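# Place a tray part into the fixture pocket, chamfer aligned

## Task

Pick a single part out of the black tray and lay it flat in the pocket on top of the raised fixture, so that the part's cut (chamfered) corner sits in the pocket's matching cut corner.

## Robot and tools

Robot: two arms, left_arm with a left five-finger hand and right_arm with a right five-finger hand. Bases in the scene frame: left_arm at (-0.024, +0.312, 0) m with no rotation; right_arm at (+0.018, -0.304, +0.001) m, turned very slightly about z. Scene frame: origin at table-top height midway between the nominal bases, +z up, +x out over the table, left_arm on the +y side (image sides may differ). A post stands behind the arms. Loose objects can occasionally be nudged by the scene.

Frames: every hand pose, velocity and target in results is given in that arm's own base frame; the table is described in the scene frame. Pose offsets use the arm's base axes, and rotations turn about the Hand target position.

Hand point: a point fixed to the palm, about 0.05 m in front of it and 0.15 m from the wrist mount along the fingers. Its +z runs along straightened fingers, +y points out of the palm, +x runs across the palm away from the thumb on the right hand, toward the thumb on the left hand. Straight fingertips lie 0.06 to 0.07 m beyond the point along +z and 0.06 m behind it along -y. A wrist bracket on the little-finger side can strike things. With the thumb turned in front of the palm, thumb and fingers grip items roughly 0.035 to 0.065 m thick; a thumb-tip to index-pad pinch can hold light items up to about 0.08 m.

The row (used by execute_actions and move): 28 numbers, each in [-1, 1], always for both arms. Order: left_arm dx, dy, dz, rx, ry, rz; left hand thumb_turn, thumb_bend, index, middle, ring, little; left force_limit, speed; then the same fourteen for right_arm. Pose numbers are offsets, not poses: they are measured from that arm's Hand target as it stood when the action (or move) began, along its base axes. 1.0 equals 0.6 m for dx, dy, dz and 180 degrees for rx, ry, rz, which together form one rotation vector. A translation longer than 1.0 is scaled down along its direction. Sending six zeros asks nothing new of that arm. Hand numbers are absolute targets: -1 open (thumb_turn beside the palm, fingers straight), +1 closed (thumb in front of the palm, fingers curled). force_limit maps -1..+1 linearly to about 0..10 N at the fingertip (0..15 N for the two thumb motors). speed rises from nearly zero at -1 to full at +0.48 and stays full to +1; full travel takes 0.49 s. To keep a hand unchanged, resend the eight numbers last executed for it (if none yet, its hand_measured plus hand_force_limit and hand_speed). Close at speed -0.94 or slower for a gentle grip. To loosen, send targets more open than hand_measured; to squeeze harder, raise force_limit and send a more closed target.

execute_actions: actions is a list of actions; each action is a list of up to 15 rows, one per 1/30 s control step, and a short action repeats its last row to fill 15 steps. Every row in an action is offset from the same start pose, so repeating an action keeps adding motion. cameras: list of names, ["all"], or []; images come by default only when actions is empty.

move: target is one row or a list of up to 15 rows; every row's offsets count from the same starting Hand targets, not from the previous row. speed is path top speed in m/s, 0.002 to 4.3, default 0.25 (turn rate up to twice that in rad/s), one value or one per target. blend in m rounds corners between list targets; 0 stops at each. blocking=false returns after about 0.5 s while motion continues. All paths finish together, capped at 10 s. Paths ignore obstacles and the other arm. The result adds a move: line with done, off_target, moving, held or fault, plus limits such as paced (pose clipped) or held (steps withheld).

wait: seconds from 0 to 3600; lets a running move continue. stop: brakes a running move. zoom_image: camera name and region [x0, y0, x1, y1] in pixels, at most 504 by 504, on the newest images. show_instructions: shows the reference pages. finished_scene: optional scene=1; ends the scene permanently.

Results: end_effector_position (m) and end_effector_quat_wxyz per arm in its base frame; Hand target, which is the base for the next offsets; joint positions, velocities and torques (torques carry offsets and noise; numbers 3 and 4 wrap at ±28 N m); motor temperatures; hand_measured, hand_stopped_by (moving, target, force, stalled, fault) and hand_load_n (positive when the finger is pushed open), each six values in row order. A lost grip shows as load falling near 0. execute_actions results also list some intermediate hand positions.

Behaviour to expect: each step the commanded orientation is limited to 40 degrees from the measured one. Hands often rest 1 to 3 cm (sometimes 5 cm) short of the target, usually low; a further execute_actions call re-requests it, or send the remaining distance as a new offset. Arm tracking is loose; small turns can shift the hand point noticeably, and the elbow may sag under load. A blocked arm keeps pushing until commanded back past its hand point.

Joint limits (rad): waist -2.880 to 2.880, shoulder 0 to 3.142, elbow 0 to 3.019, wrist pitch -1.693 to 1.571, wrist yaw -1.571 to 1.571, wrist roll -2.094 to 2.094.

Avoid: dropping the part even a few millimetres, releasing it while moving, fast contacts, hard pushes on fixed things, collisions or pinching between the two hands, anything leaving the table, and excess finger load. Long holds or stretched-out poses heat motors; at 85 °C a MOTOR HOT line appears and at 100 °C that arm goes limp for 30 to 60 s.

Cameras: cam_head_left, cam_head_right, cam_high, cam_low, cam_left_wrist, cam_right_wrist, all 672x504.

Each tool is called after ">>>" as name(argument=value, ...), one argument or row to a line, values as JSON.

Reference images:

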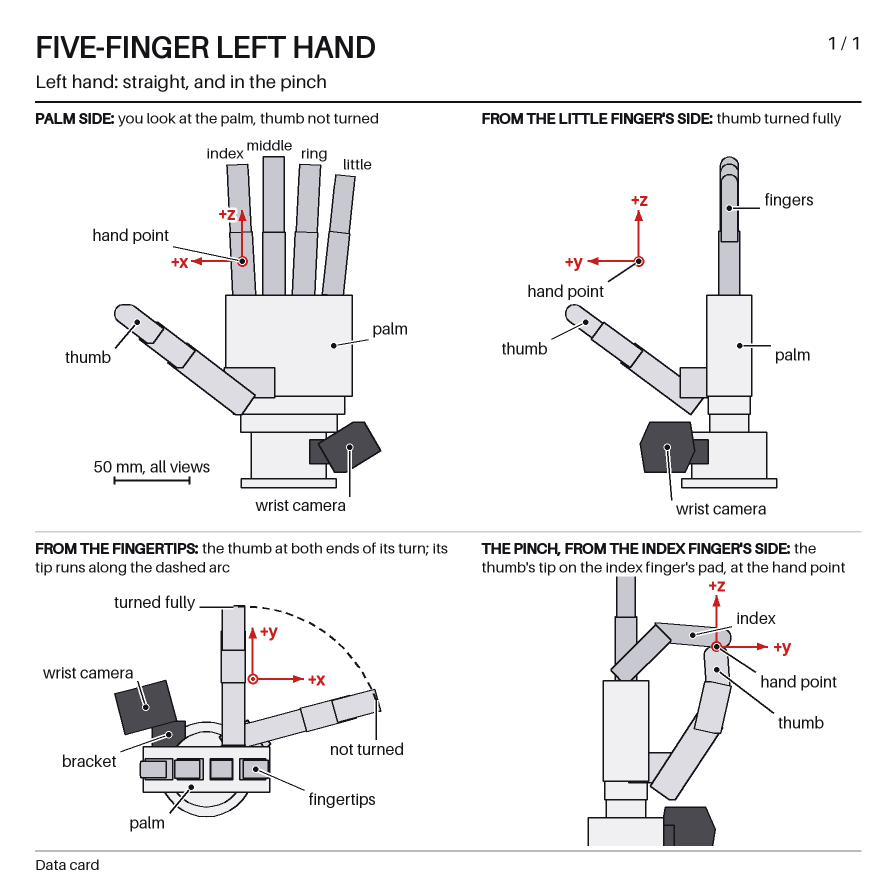

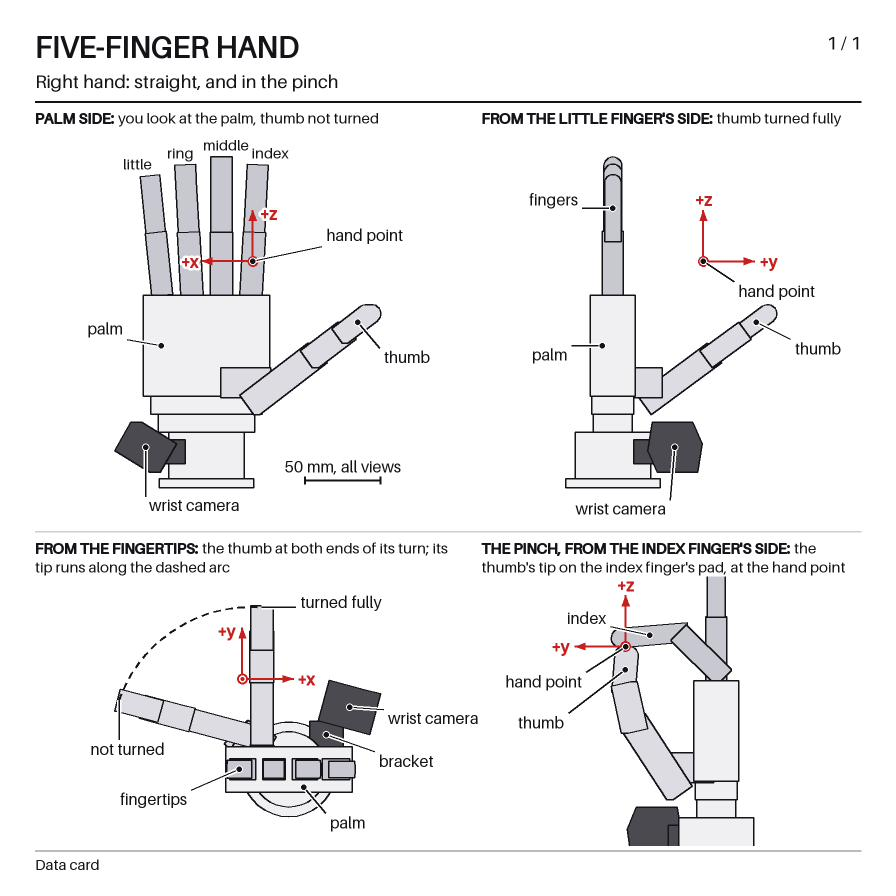

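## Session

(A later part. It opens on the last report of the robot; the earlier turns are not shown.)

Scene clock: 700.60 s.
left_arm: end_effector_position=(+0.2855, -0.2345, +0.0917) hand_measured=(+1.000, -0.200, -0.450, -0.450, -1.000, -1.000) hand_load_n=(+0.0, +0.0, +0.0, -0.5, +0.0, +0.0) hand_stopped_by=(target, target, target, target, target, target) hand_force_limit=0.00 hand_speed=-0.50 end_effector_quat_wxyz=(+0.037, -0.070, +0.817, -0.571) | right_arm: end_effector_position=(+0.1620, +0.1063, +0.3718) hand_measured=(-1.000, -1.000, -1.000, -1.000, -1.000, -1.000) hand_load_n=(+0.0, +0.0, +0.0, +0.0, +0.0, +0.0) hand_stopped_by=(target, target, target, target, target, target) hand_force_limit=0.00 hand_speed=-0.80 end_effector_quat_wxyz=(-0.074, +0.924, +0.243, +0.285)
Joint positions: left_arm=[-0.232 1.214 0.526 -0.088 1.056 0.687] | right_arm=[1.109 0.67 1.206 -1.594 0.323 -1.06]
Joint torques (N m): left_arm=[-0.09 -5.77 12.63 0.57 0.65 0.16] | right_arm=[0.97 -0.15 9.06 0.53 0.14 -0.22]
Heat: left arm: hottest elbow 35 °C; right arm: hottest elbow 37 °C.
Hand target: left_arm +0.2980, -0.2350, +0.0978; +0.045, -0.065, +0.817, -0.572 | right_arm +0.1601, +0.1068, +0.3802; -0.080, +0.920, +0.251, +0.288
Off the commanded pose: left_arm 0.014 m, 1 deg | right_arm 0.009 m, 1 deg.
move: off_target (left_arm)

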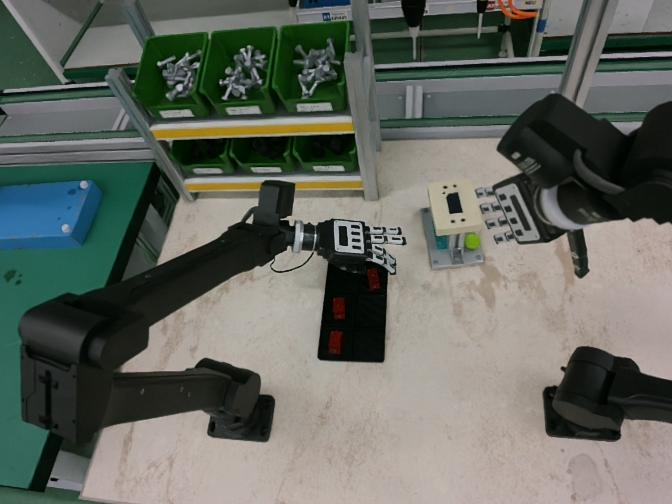

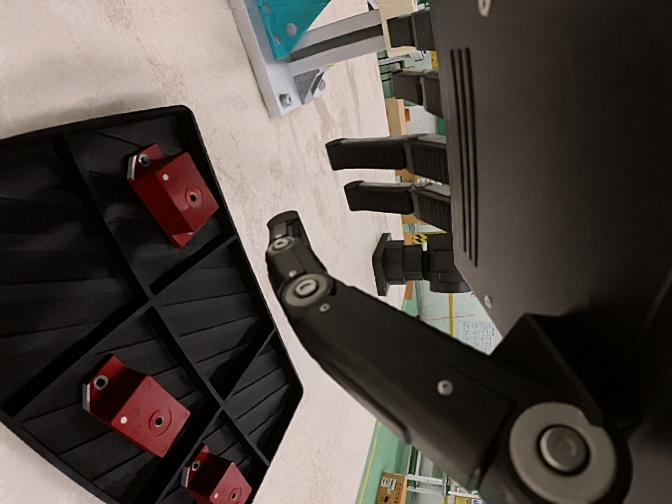

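>>> move(
  target=[-0.005,0,-0.07,0,0,0,1,-0.2,-0.45,-0.45,-1,-1,0,-0.5,0,0,0,0,0,0,-1,-1,-1,-1,-1,-1,0,-0.8],
  speed=0.1,
  cameras=["cam_head_left","cam_head_right","cam_left_wrist"],
)

>>> zoom_image(
  camera="cam_head_right",
  region=[320, 220, 420, 320],
)

>>> zoom_image(
  camera="cam_left_wrist",
  region=[180, 80, 400, 300],
)

Scene clock: 750.80 s.
left_arm: end_effector_position=(+0.2923, -0.2360, +0.0593) hand_measured=(+1.000, -0.200, -0.450, -0.450, -1.000, -1.000) hand_load_n=(+0.0, +0.0, +0.0, +0.0, +0.0, +0.0) hand_stopped_by=(target, target, target, target, target, target) hand_force_limit=0.00 hand_speed=-0.50 end_effector_quat_wxyz=(+0.039, -0.068, +0.817, -0.571) | right_arm: end_effector_position=(+0.1620, +0.1063, +0.3718) hand_measured=(-1.000, -1.000, -1.000, -1.000, -1.000, -1.000) hand_load_n=(+0.0, +0.0, +0.0, +0.0, +0.0, -0.5) hand_stopped_by=(target, target, target, target, target, target) hand_force_limit=0.00 hand_speed=-0.80 end_effector_quat_wxyz=(-0.074, +0.924, +0.243, +0.285)
Joint positions: left_arm=[-0.232 1.324 0.5 0.049 1.056 0.691] | right_arm=[1.109 0.67 1.206 -1.594 0.323 -1.06]
Joint torques (N m): left_arm=[-0.38 -6.77 8.44 1.91 0.56 0.09] | right_arm=[1.38 -0.03 9.14 0.55 0.14 -0.22]
Heat: left arm: hottest elbow 35 °C; right arm: hottest elbow 37 °C.
Hand target: left_arm +0.2951, -0.2349, +0.0557; +0.045, -0.065, +0.817, -0.572 | right_arm +0.1601, +0.1068, +0.3802; -0.080, +0.920, +0.251, +0.288
Off the commanded pose: left_arm 0.005 m, 1 deg | right_arm 0.009 m, 1 deg.
move: done

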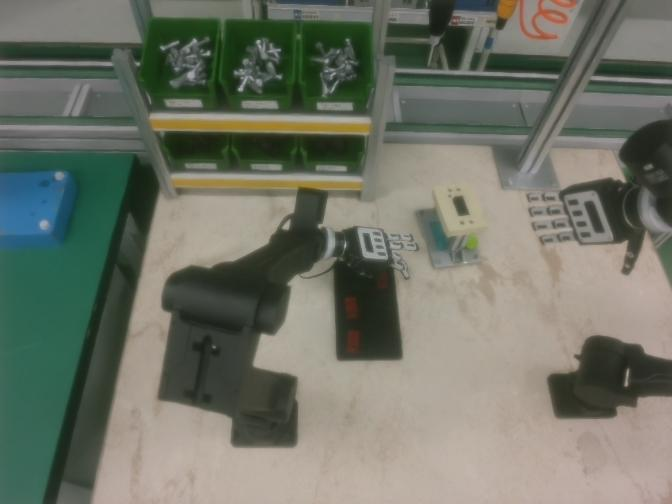

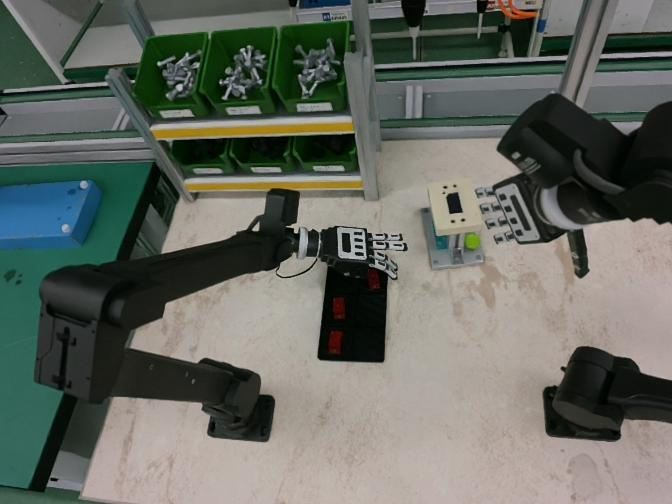

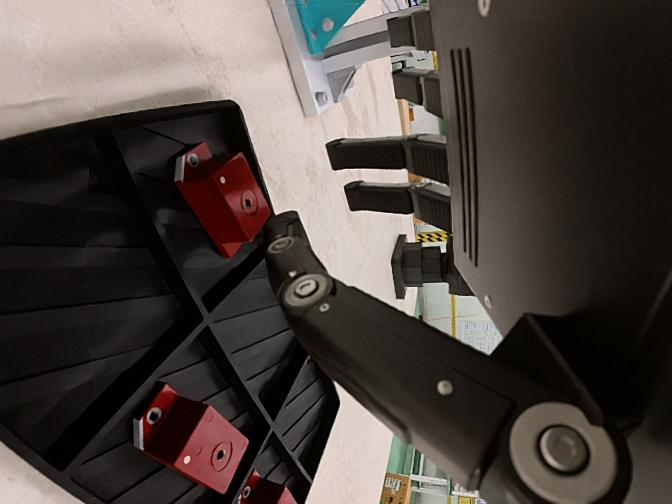

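Scaled by 5.040 from the camera's image (finer frame: 960x720).

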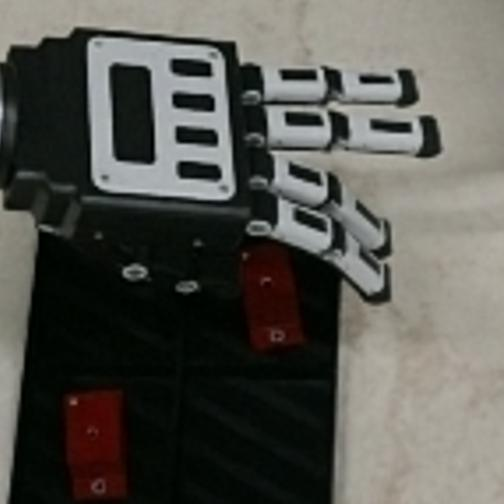

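Scaled by 2.291 from the camera's image (finer frame: 960x720).

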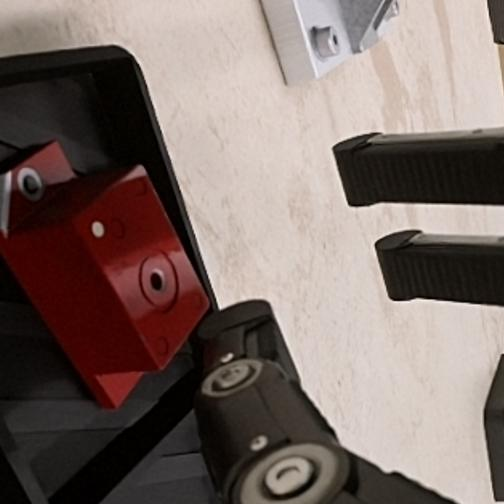

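>>> zoom_image(
  camera="cam_head_left",
  region=[340, 220, 440, 320],
)

Scaled by 5.040 from the camera's image (finer frame: 960x720).

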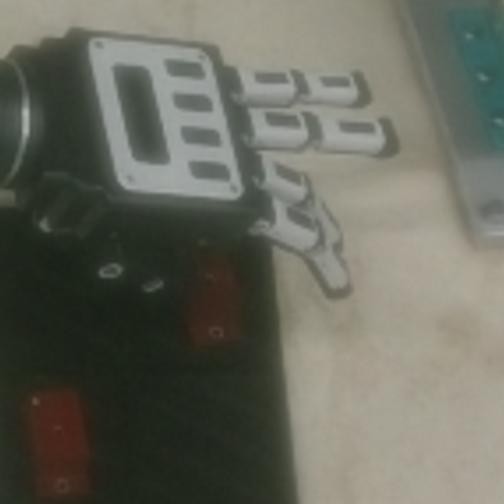

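>>> move(
  target=[-0.008,0.003,-0.03,0,0,0,1,-0.2,-0.45,-0.45,-1,-1,0,-0.5,0,0,0,0,0,0,-1,-1,-1,-1,-1,-1,0,-0.8],
  speed=0.05,
  cameras=["cam_head_left","cam_head_right","cam_left_wrist"],
)

>>> zoom_image(
  camera="cam_head_right",
  region=[320, 220, 420, 320],
)

>>> zoom_image(
  camera="cam_head_left",
  region=[340, 220, 440, 320],
)

>>> zoom_image(
  camera="cam_left_wrist",
  region=[180, 80, 400, 300],
)

Scene clock: 862.93 s.
left_arm: end_effector_position=(+0.2879, -0.2349, +0.0420) hand_measured=(+1.000, -0.200, -0.450, -0.450, -1.000, -1.000) hand_load_n=(+0.0, +0.0, +0.0, -0.5, +0.0, +0.0) hand_stopped_by=(target, target, target, target, target, target) hand_force_limit=0.00 hand_speed=-0.50 end_effector_quat_wxyz=(+0.039, -0.068, +0.817, -0.571) | right_arm: end_effector_position=(+0.1620, +0.1063, +0.3718) hand_measured=(-1.000, -1.000, -1.000, -1.000, -1.000, -1.000) hand_load_n=(+0.0, +0.5, +0.0, +0.0, +0.0, +0.0) hand_stopped_by=(target, target, target, target, target, target) hand_force_limit=0.00 hand_speed=-0.80 end_effector_quat_wxyz=(-0.074, +0.924, +0.243, +0.285)
Joint positions: left_arm=[-0.232 1.367 0.47 0.121 1.056 0.691] | right_arm=[1.109 0.67 1.206 -1.594 0.323 -1.06]
Joint torques (N m): left_arm=[-0.15 -6.71 7.75 1.8 0.63 0.12] | right_arm=[1.2 -0.15 9.16 0.64 0.15 -0.21]
Heat: left arm: hottest elbow 32 °C; right arm: hottest elbow 37 °C.
Hand target: left_arm +0.2902, -0.2331, +0.0377; +0.045, -0.065, +0.817, -0.572 | right_arm +0.1601, +0.1068, +0.3802; -0.080, +0.920, +0.251, +0.288
Off the commanded pose: left_arm 0.005 m, 1 deg | right_arm 0.009 m, 1 deg.
move: done

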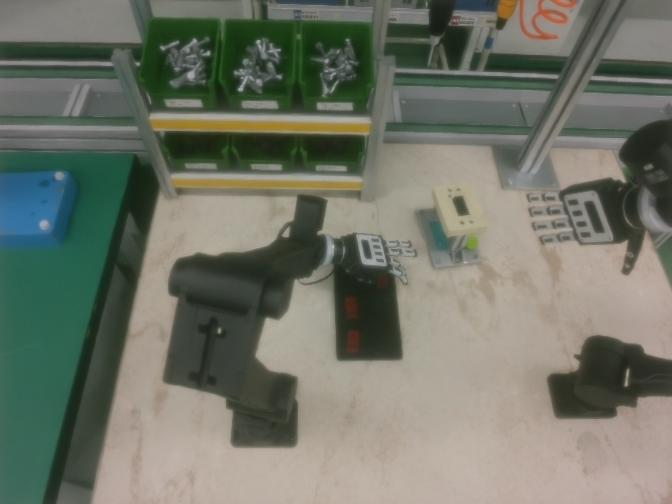

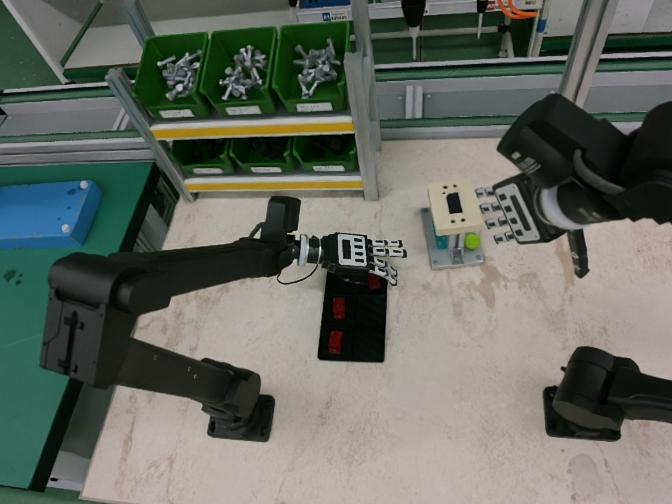

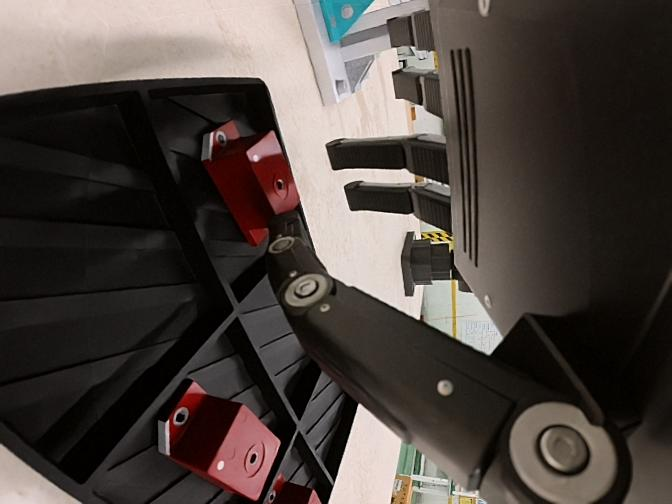

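Scaled by 5.040 from the camera's image (finer frame: 960x720).

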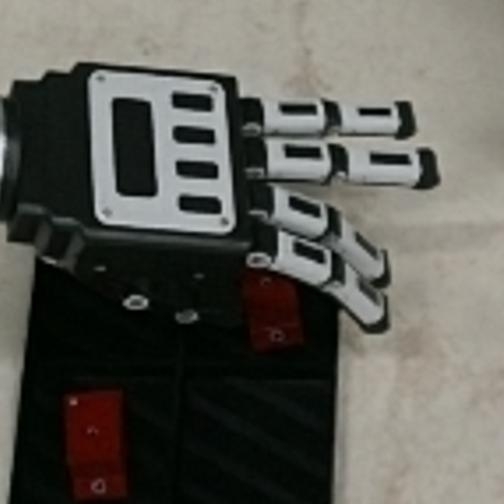

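Scaled by 5.040 from the camera's image (finer frame: 960x720).

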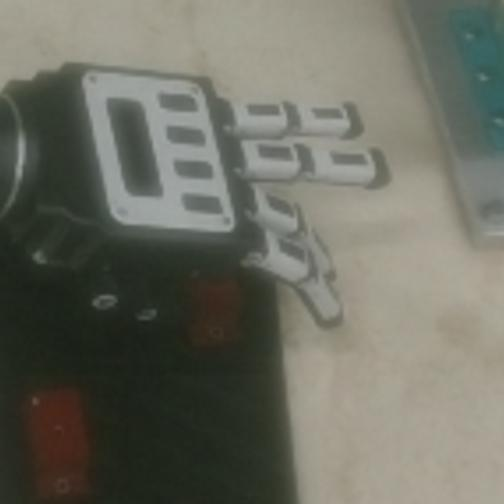

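Scaled by 2.291 from the camera's image (finer frame: 960x720).

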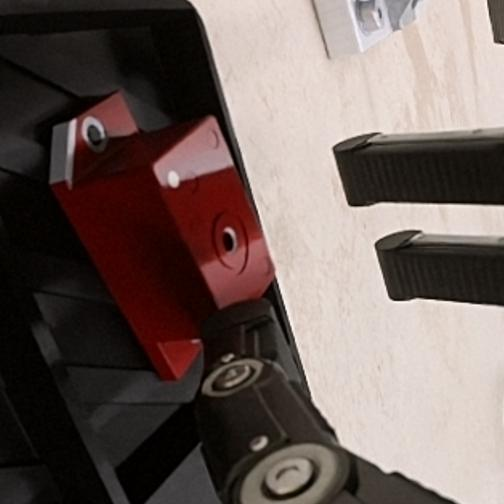

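>>> zoom_image(
  camera="cam_head_left",
  region=[355, 255, 405, 305],
)

>>> zoom_image(
  camera="cam_head_right",
  region=[345, 255, 395, 305],
)

Scaled by 10.080 from the camera's image (finer frame: 960x720).

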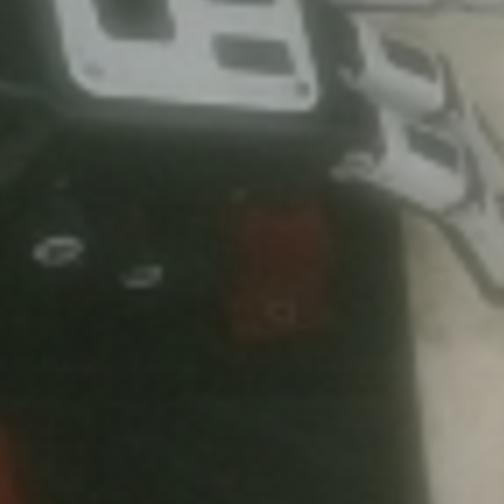

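Scaled by 10.080 from the camera's image (finer frame: 960x720).

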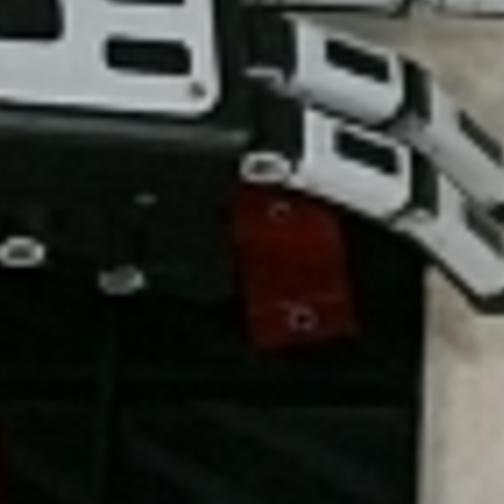

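>>> move(
  target=[0.0083,0,-0.0108,-0.0384,-0.0061,0,1,-0.2,-0.45,-0.45,-1,-1,0,-0.5,0,0,0,0,0,0,-1,-1,-1,-1,-1,-1,0,-0.8],
  speed=0.05,
  cameras=["cam_head_left","cam_head_right","cam_left_wrist"],
)

>>> zoom_image(
  camera="cam_head_right",
  region=[320, 220, 420, 320],
)

>>> zoom_image(
  camera="cam_left_wrist",
  region=[180, 80, 400, 300],
)

Scene clock: 1076.80 s.
left_arm: end_effector_position=(+0.2962, -0.2355, +0.0367) hand_measured=(+1.000, -0.200, -0.450, -0.450, -1.000, -1.000) hand_load_n=(+0.0, +0.0, +0.0, +0.0, +0.0, +0.0) hand_stopped_by=(target, target, target, target, target, target) hand_force_limit=0.00 hand_speed=-0.50 end_effector_quat_wxyz=(+0.053, -0.051, +0.781, -0.620) | right_arm: end_effector_position=(+0.1620, +0.1063, +0.3718) hand_measured=(-1.000, -1.000, -1.000, -1.000, -1.000, -1.000) hand_load_n=(+0.0, +0.0, +0.0, +0.0, +0.0, +0.0) hand_stopped_by=(target, target, target, target, target, target) hand_force_limit=0.00 hand_speed=-0.80 end_effector_quat_wxyz=(-0.074, +0.924, +0.243, +0.285)
Joint positions: left_arm=[-0.188 1.479 0.426 0.446 1.166 0.589] | right_arm=[1.109 0.67 1.206 -1.594 0.323 -1.06]
Joint torques (N m): left_arm=[-0.03 -6.95 6.22 1.88 0.51 -0.19] | right_arm=[1.38 0.03 9.09 0.54 0.13 -0.21]
Motor temperatures (°C): left_arm=[21 23 30 23 23 22] | right_arm=[20 23 38 22 23 23]
Heat: left arm: hottest elbow 30 °C; right arm: hottest elbow 38 °C.
Hand target: left_arm +0.2953, -0.2332, +0.0313; +0.048, -0.062, +0.780, -0.620 | right_arm +0.1601, +0.1068, +0.3802; -0.080, +0.920, +0.251, +0.288
Off the commanded pose: left_arm 0.006 m, 1 deg | right_arm 0.009 m, 1 deg.
move: done

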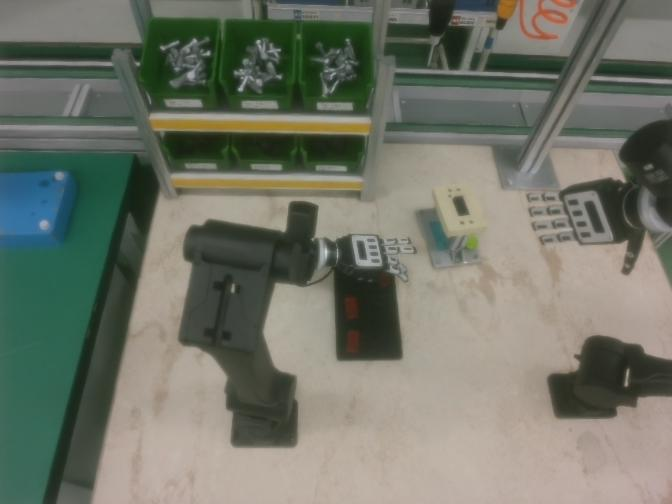

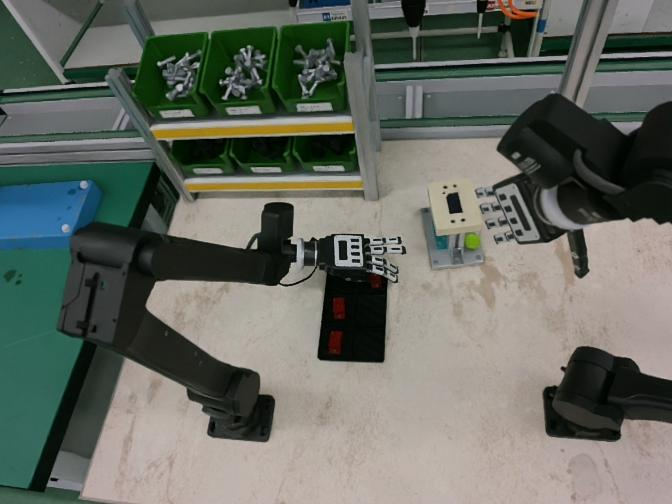

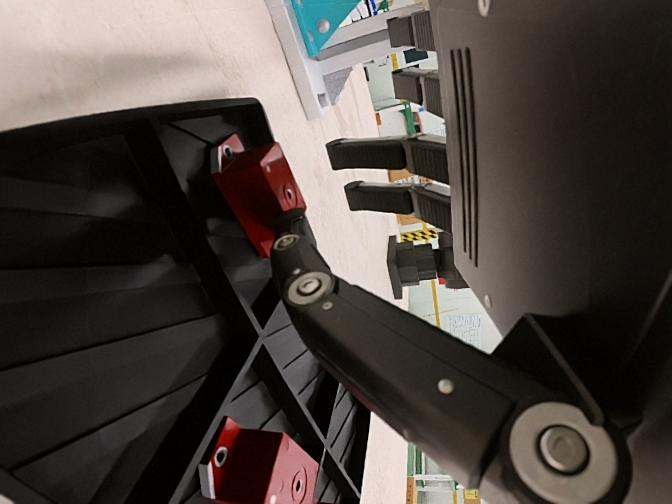

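Scaled by 5.040 from the camera's image (finer frame: 960x720).

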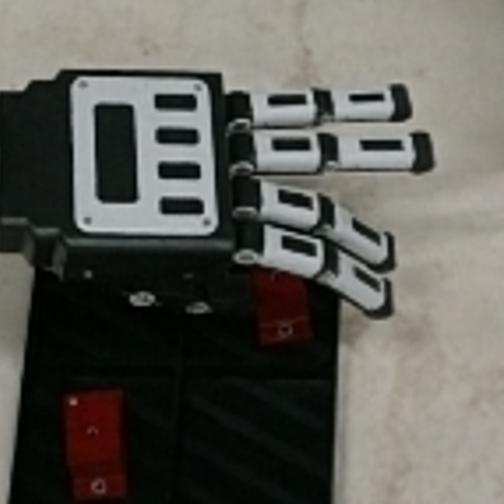

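Scaled by 2.291 from the camera's image (finer frame: 960x720).

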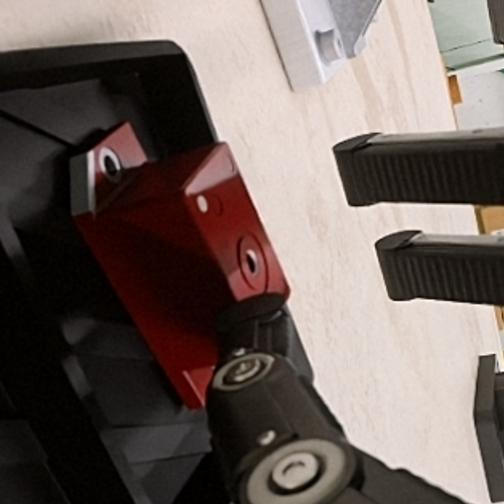

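>>> zoom_image(
  camera="cam_left_wrist",
  region=[200, 120, 340, 360],
)

>>> zoom_image(
  camera="cam_head_right",
  region=[345, 255, 395, 305],
)

>>> zoom_image(
  camera="cam_head_left",
  region=[355, 255, 405, 305],
)

Scaled by 2.100 from the camera's image (finer frame: 960x720).

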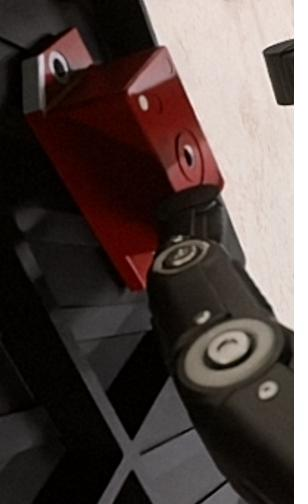

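Scaled by 10.080 from the camera's image (finer frame: 960x720).

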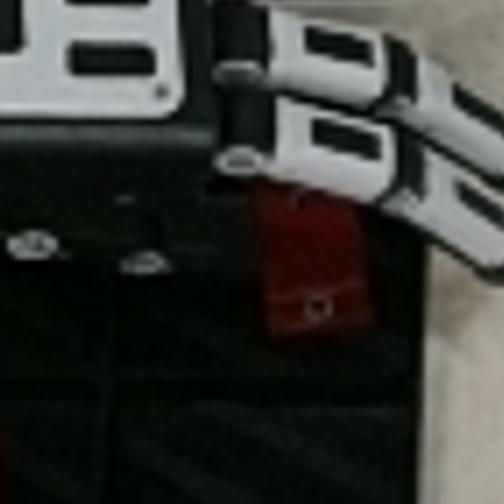

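Scaled by 10.080 from the camera's image (finer frame: 960x720).

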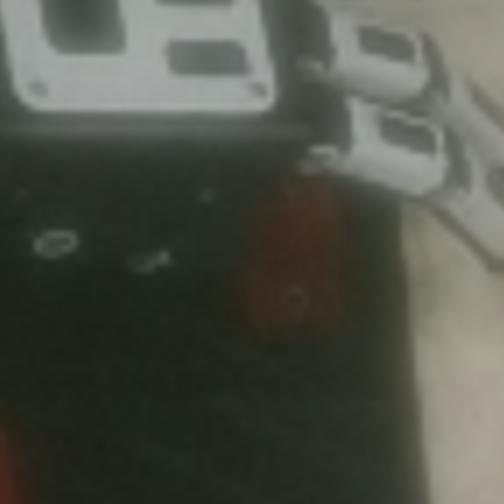

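>>> move(
  target=[0,0.008,0.022,0,0,0,1,-0.2,-0.45,-0.45,-1,-1,0,-0.5,0,0,0,0,0,0,-1,-1,-1,-1,-1,-1,0,-0.8],
  speed=0.05,
  cameras=["cam_head_left","cam_head_right","cam_left_wrist"],
)

>>> zoom_image(
  camera="cam_head_right",
  region=[320, 220, 420, 320],
)

>>> zoom_image(
  camera="cam_left_wrist",
  region=[180, 80, 400, 300],
)

Scene clock: 1138.37 s.
left_arm: end_effector_position=(+0.2931, -0.2308, +0.0417) hand_measured=(+1.000, -0.200, -0.450, -0.450, -1.000, -1.000) hand_load_n=(+0.0, +0.0, +0.0, +0.0, +0.0, +0.0) hand_stopped_by=(target, target, target, target, target, target) hand_force_limit=0.00 hand_speed=-0.50 end_effector_quat_wxyz=(+0.045, -0.061, +0.781, -0.620) | right_arm: end_effector_position=(+0.1620, +0.1063, +0.3718) hand_measured=(-1.000, -1.000, -1.000, -1.000, -1.000, -1.000) hand_load_n=(+0.0, +0.0, +0.0, +0.0, +0.0, +0.0) hand_stopped_by=(target, target, target, target, target, target) hand_force_limit=0.00 hand_speed=-0.80 end_effector_quat_wxyz=(-0.074, +0.924, +0.243, +0.285)
Joint positions: left_arm=[-0.173 1.453 0.426 0.395 1.177 0.588] | right_arm=[1.109 0.67 1.206 -1.594 0.323 -1.06]
Joint torques (N m): left_arm=[0.03 -9.11 7.21 0.5 0.59 0.05] | right_arm=[1.2 -0.26 9.16 0.58 0.13 -0.23]
Heat: left arm: hottest elbow 30 °C; right arm: hottest elbow 38 °C.
Hand target: left_arm +0.2953, -0.2283, +0.0445; +0.048, -0.062, +0.780, -0.620 | right_arm +0.1601, +0.1068, +0.3802; -0.080, +0.920, +0.251, +0.288
Off the commanded pose: left_arm 0.004 m, 0 deg | right_arm 0.009 m, 1 deg.
move: done

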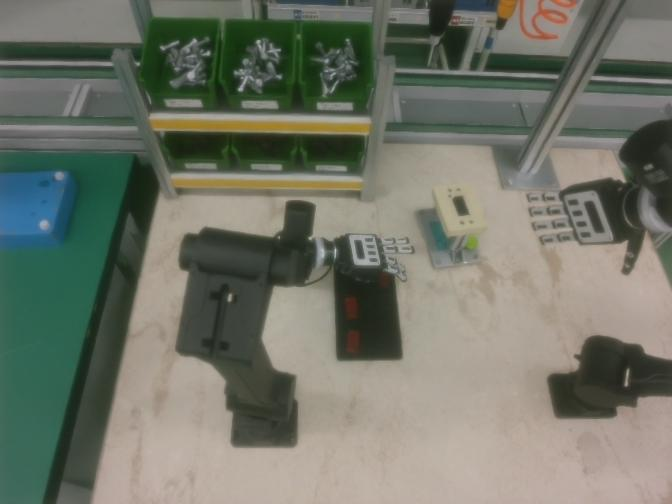

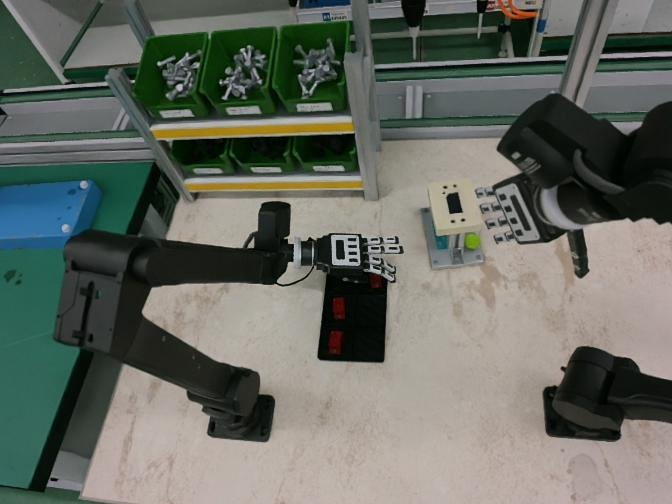

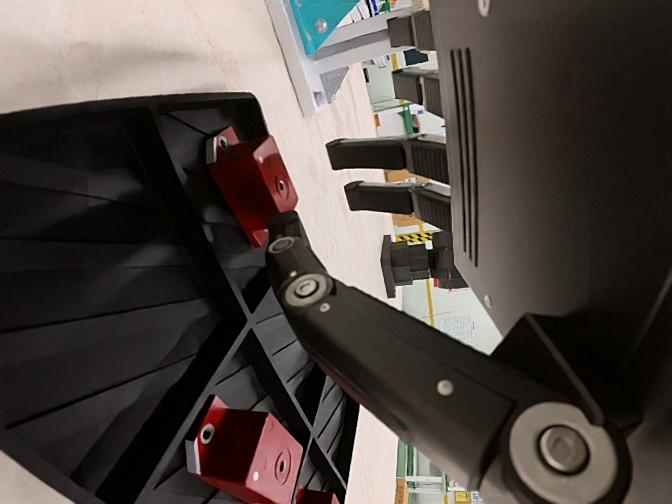

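Scaled by 5.040 from the camera's image (finer frame: 960x720).

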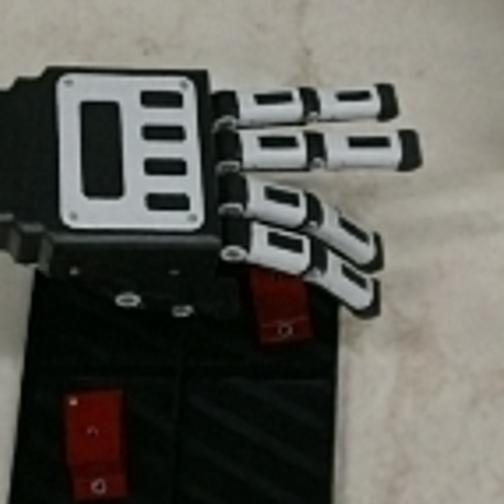

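Scaled by 2.291 from the camera's image (finer frame: 960x720).

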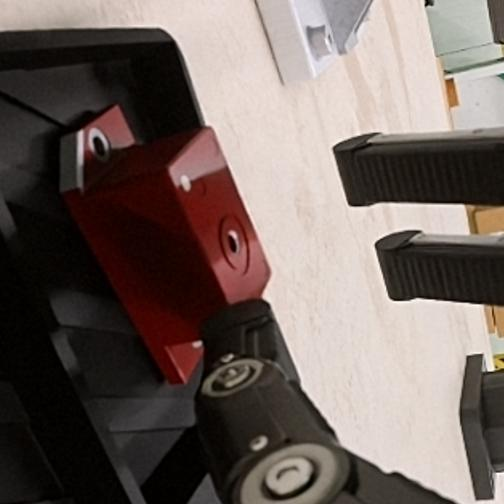

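>>> move(
  target=[0.0067,-0.003,-0.0115,0,0,0,1,-0.2,-0.45,-0.45,-1,-1,0,-0.5,0,0,0,0,0,0,-1,-1,-1,-1,-1,-1,0,-0.8],
  speed=0.05,
  cameras=["cam_head_left","cam_head_right","cam_left_wrist"],
)

>>> zoom_image(
  camera="cam_head_right",
  region=[320, 220, 420, 320],
)

>>> zoom_image(
  camera="cam_left_wrist",
  region=[180, 80, 400, 300],
)

Scene clock: 1194.37 s.
left_arm: end_effector_position=(+0.2922, -0.2306, +0.0386) hand_measured=(+1.000, -0.200, -0.450, -0.450, -1.000, -1.000) hand_load_n=(+0.0, +0.5, +0.0, +0.0, +0.0, +0.0) hand_stopped_by=(target, target, target, target, target, target) hand_force_limit=0.00 hand_speed=-0.50 end_effector_quat_wxyz=(+0.041, -0.064, +0.781, -0.619) | right_arm: end_effector_position=(+0.1620, +0.1063, +0.3718) hand_measured=(-1.000, -1.000, -1.000, -1.000, -1.000, -1.000) hand_load_n=(+0.0, +0.0, +0.0, +0.0, +0.0, +0.0) hand_stopped_by=(target, target, target, target, target, target) hand_force_limit=0.00 hand_speed=-0.80 end_effector_quat_wxyz=(-0.074, +0.924, +0.243, +0.285)
Joint positions: left_arm=[-0.173 1.462 0.426 0.395 1.177 0.588] | right_arm=[1.109 0.67 1.206 -1.594 0.323 -1.06]
Joint torques (N m): left_arm=[-0.21 -6.95 7.69 1.91 0.47 0.02] | right_arm=[1.38 -0.38 9.06 0.59 0.14 -0.22]
Heat: left arm: hottest elbow 30 °C; right arm: hottest elbow 38 °C.
Hand target: left_arm +0.2993, -0.2301, +0.0376; +0.048, -0.062, +0.780, -0.620 | right_arm +0.1601, +0.1068, +0.3802; -0.080, +0.920, +0.251, +0.288
Off the commanded pose: left_arm 0.007 m, 1 deg | right_arm 0.009 m, 1 deg.
move: done

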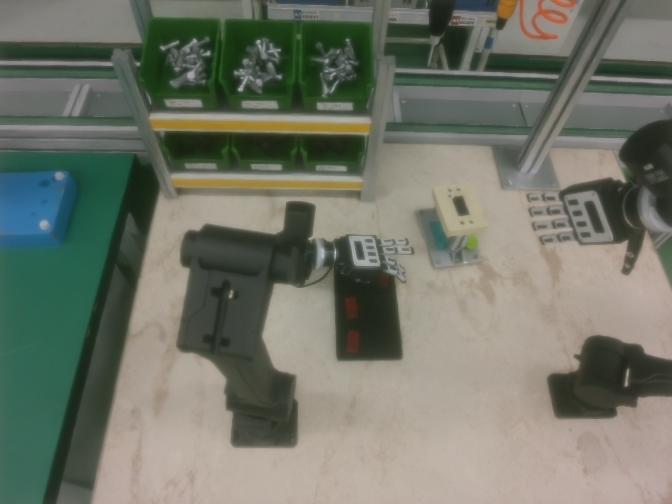

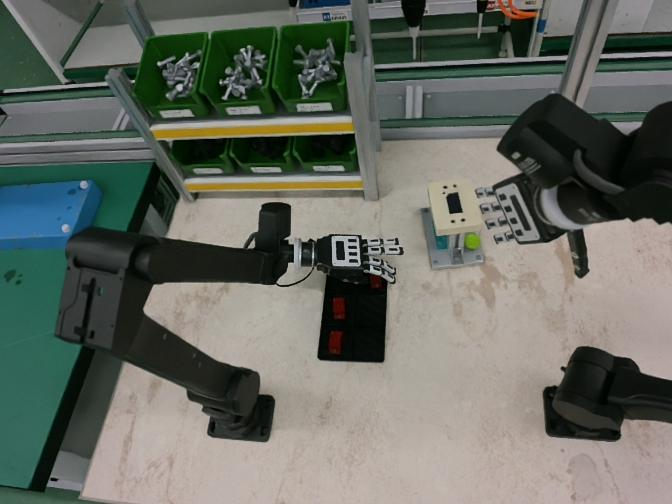

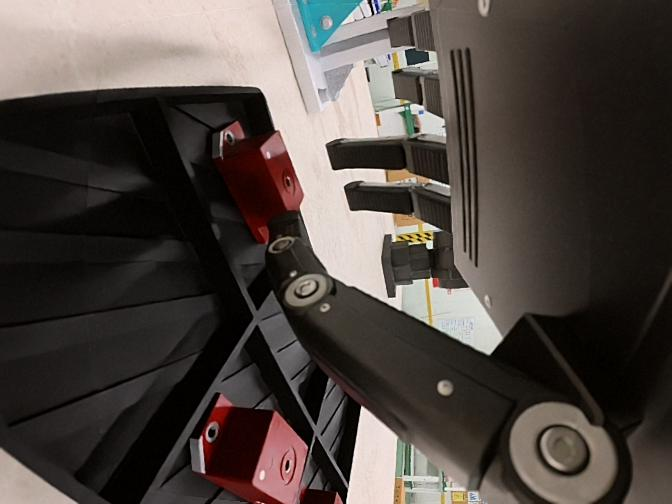

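Scaled by 5.040 from the camera's image (finer frame: 960x720).

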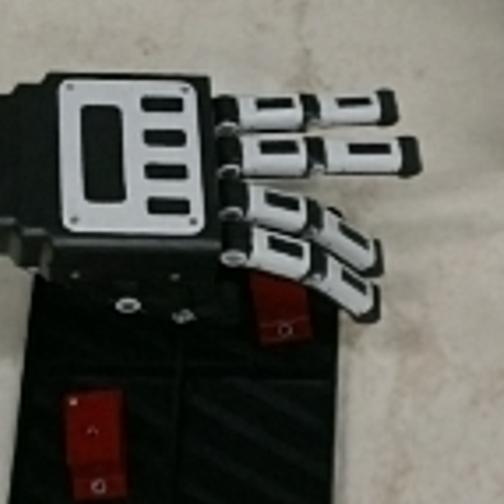

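Scaled by 2.291 from the camera's image (finer frame: 960x720).

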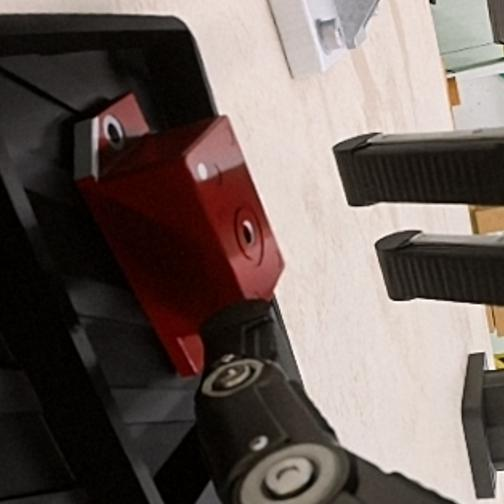

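>>> move(
  target=[0.0067,-0.0067,-0.0083,0,0,0,1,-0.2,-0.45,-0.45,-1,-1,0,-0.5,0,0,0,0,0,0,-1,-1,-1,-1,-1,-1,0,-0.8],
  speed=0.05,
  cameras=["cam_head_left","cam_head_right","cam_left_wrist"],
)

>>> zoom_image(
  camera="cam_head_right",
  region=[320, 220, 420, 320],
)

>>> zoom_image(
  camera="cam_left_wrist",
  region=[180, 80, 400, 300],
)

Scene clock: 1208.93 s.
left_arm: end_effector_position=(+0.2959, -0.2307, +0.0309) hand_measured=(+1.000, -0.200, -0.450, -0.450, -1.000, -1.000) hand_load_n=(+0.0, +0.0, +0.0, +0.0, +0.0, +0.0) hand_stopped_by=(target, target, target, target, target, target) hand_force_limit=0.00 hand_speed=-0.50 end_effector_quat_wxyz=(+0.046, -0.064, +0.782, -0.618) | right_arm: end_effector_position=(+0.1620, +0.1063, +0.3718) hand_measured=(-1.000, -1.000, -1.000, -1.000, -1.000, -1.000) hand_load_n=(-0.5, +0.0, +0.0, +0.0, +0.0, +0.0) hand_stopped_by=(target, target, target, target, target, target) hand_force_limit=0.00 hand_speed=-0.80 end_effector_quat_wxyz=(-0.074, +0.924, +0.243, +0.285)
Joint positions: left_arm=[-0.173 1.496 0.426 0.435 1.17 0.588] | right_arm=[1.109 0.67 1.206 -1.594 0.323 -1.06]
Joint torques (N m): left_arm=[-1.03 -7.36 8.08 1.84 0.43 -0.12] | right_arm=[1.26 -0.09 9.1 0.58 0.14 -0.21]
Heat: left arm: hottest elbow 30 °C; right arm: hottest elbow 38 °C.
Hand target: left_arm +0.3033, -0.2342, +0.0326; +0.048, -0.062, +0.780, -0.620 | right_arm +0.1601, +0.1068, +0.3802; -0.080, +0.920, +0.251, +0.288
Off the commanded pose: left_arm 0.008 m, 1 deg | right_arm 0.009 m, 1 deg.
move: done

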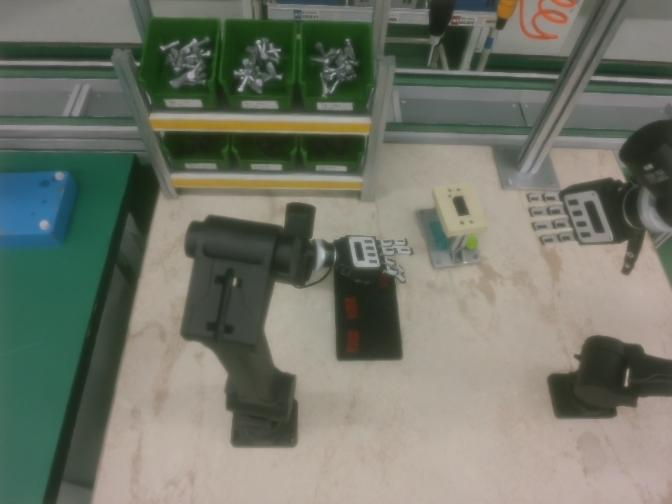

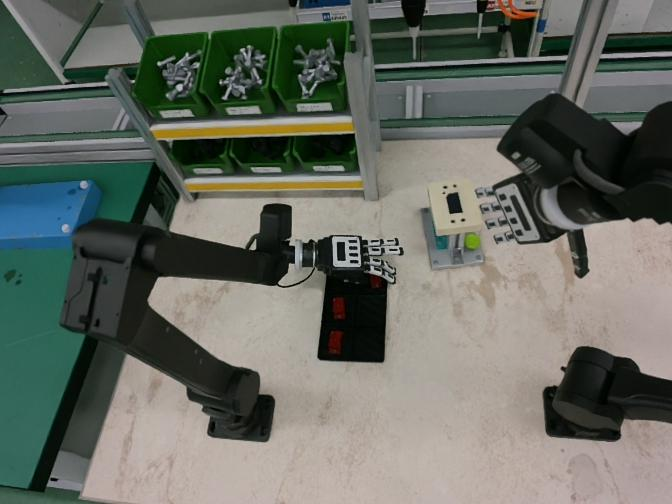

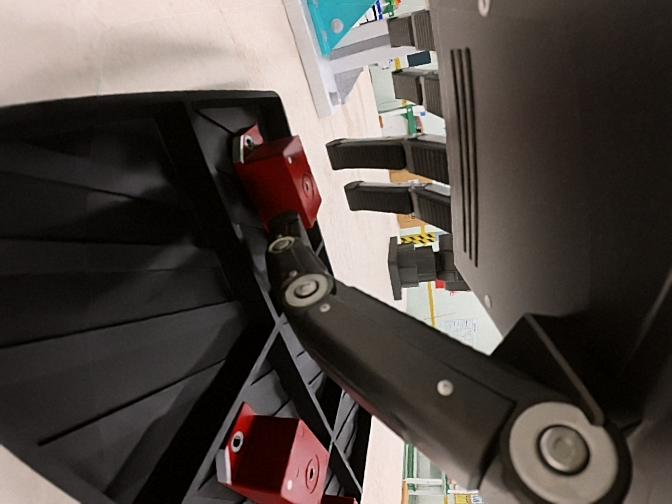

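Scaled by 5.040 from the camera's image (finer frame: 960x720).

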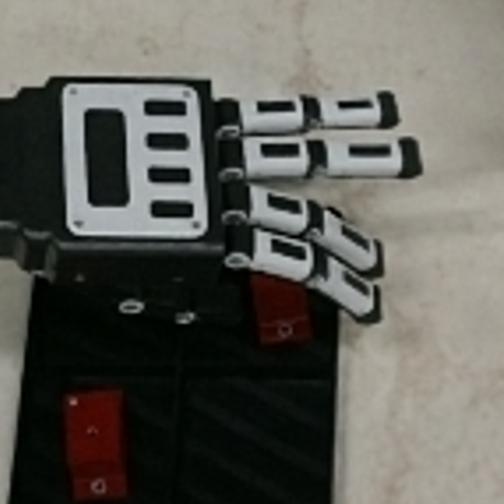

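Scaled by 2.291 from the camera's image (finer frame: 960x720).

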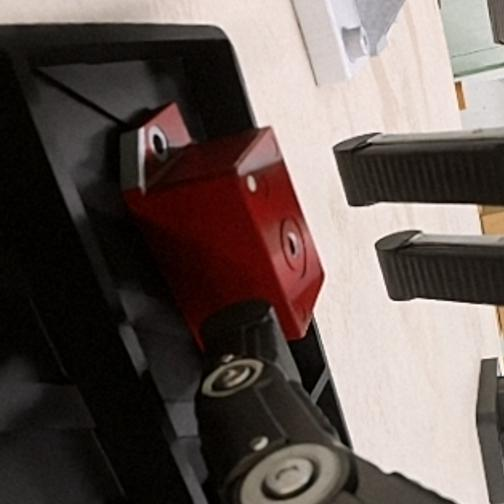

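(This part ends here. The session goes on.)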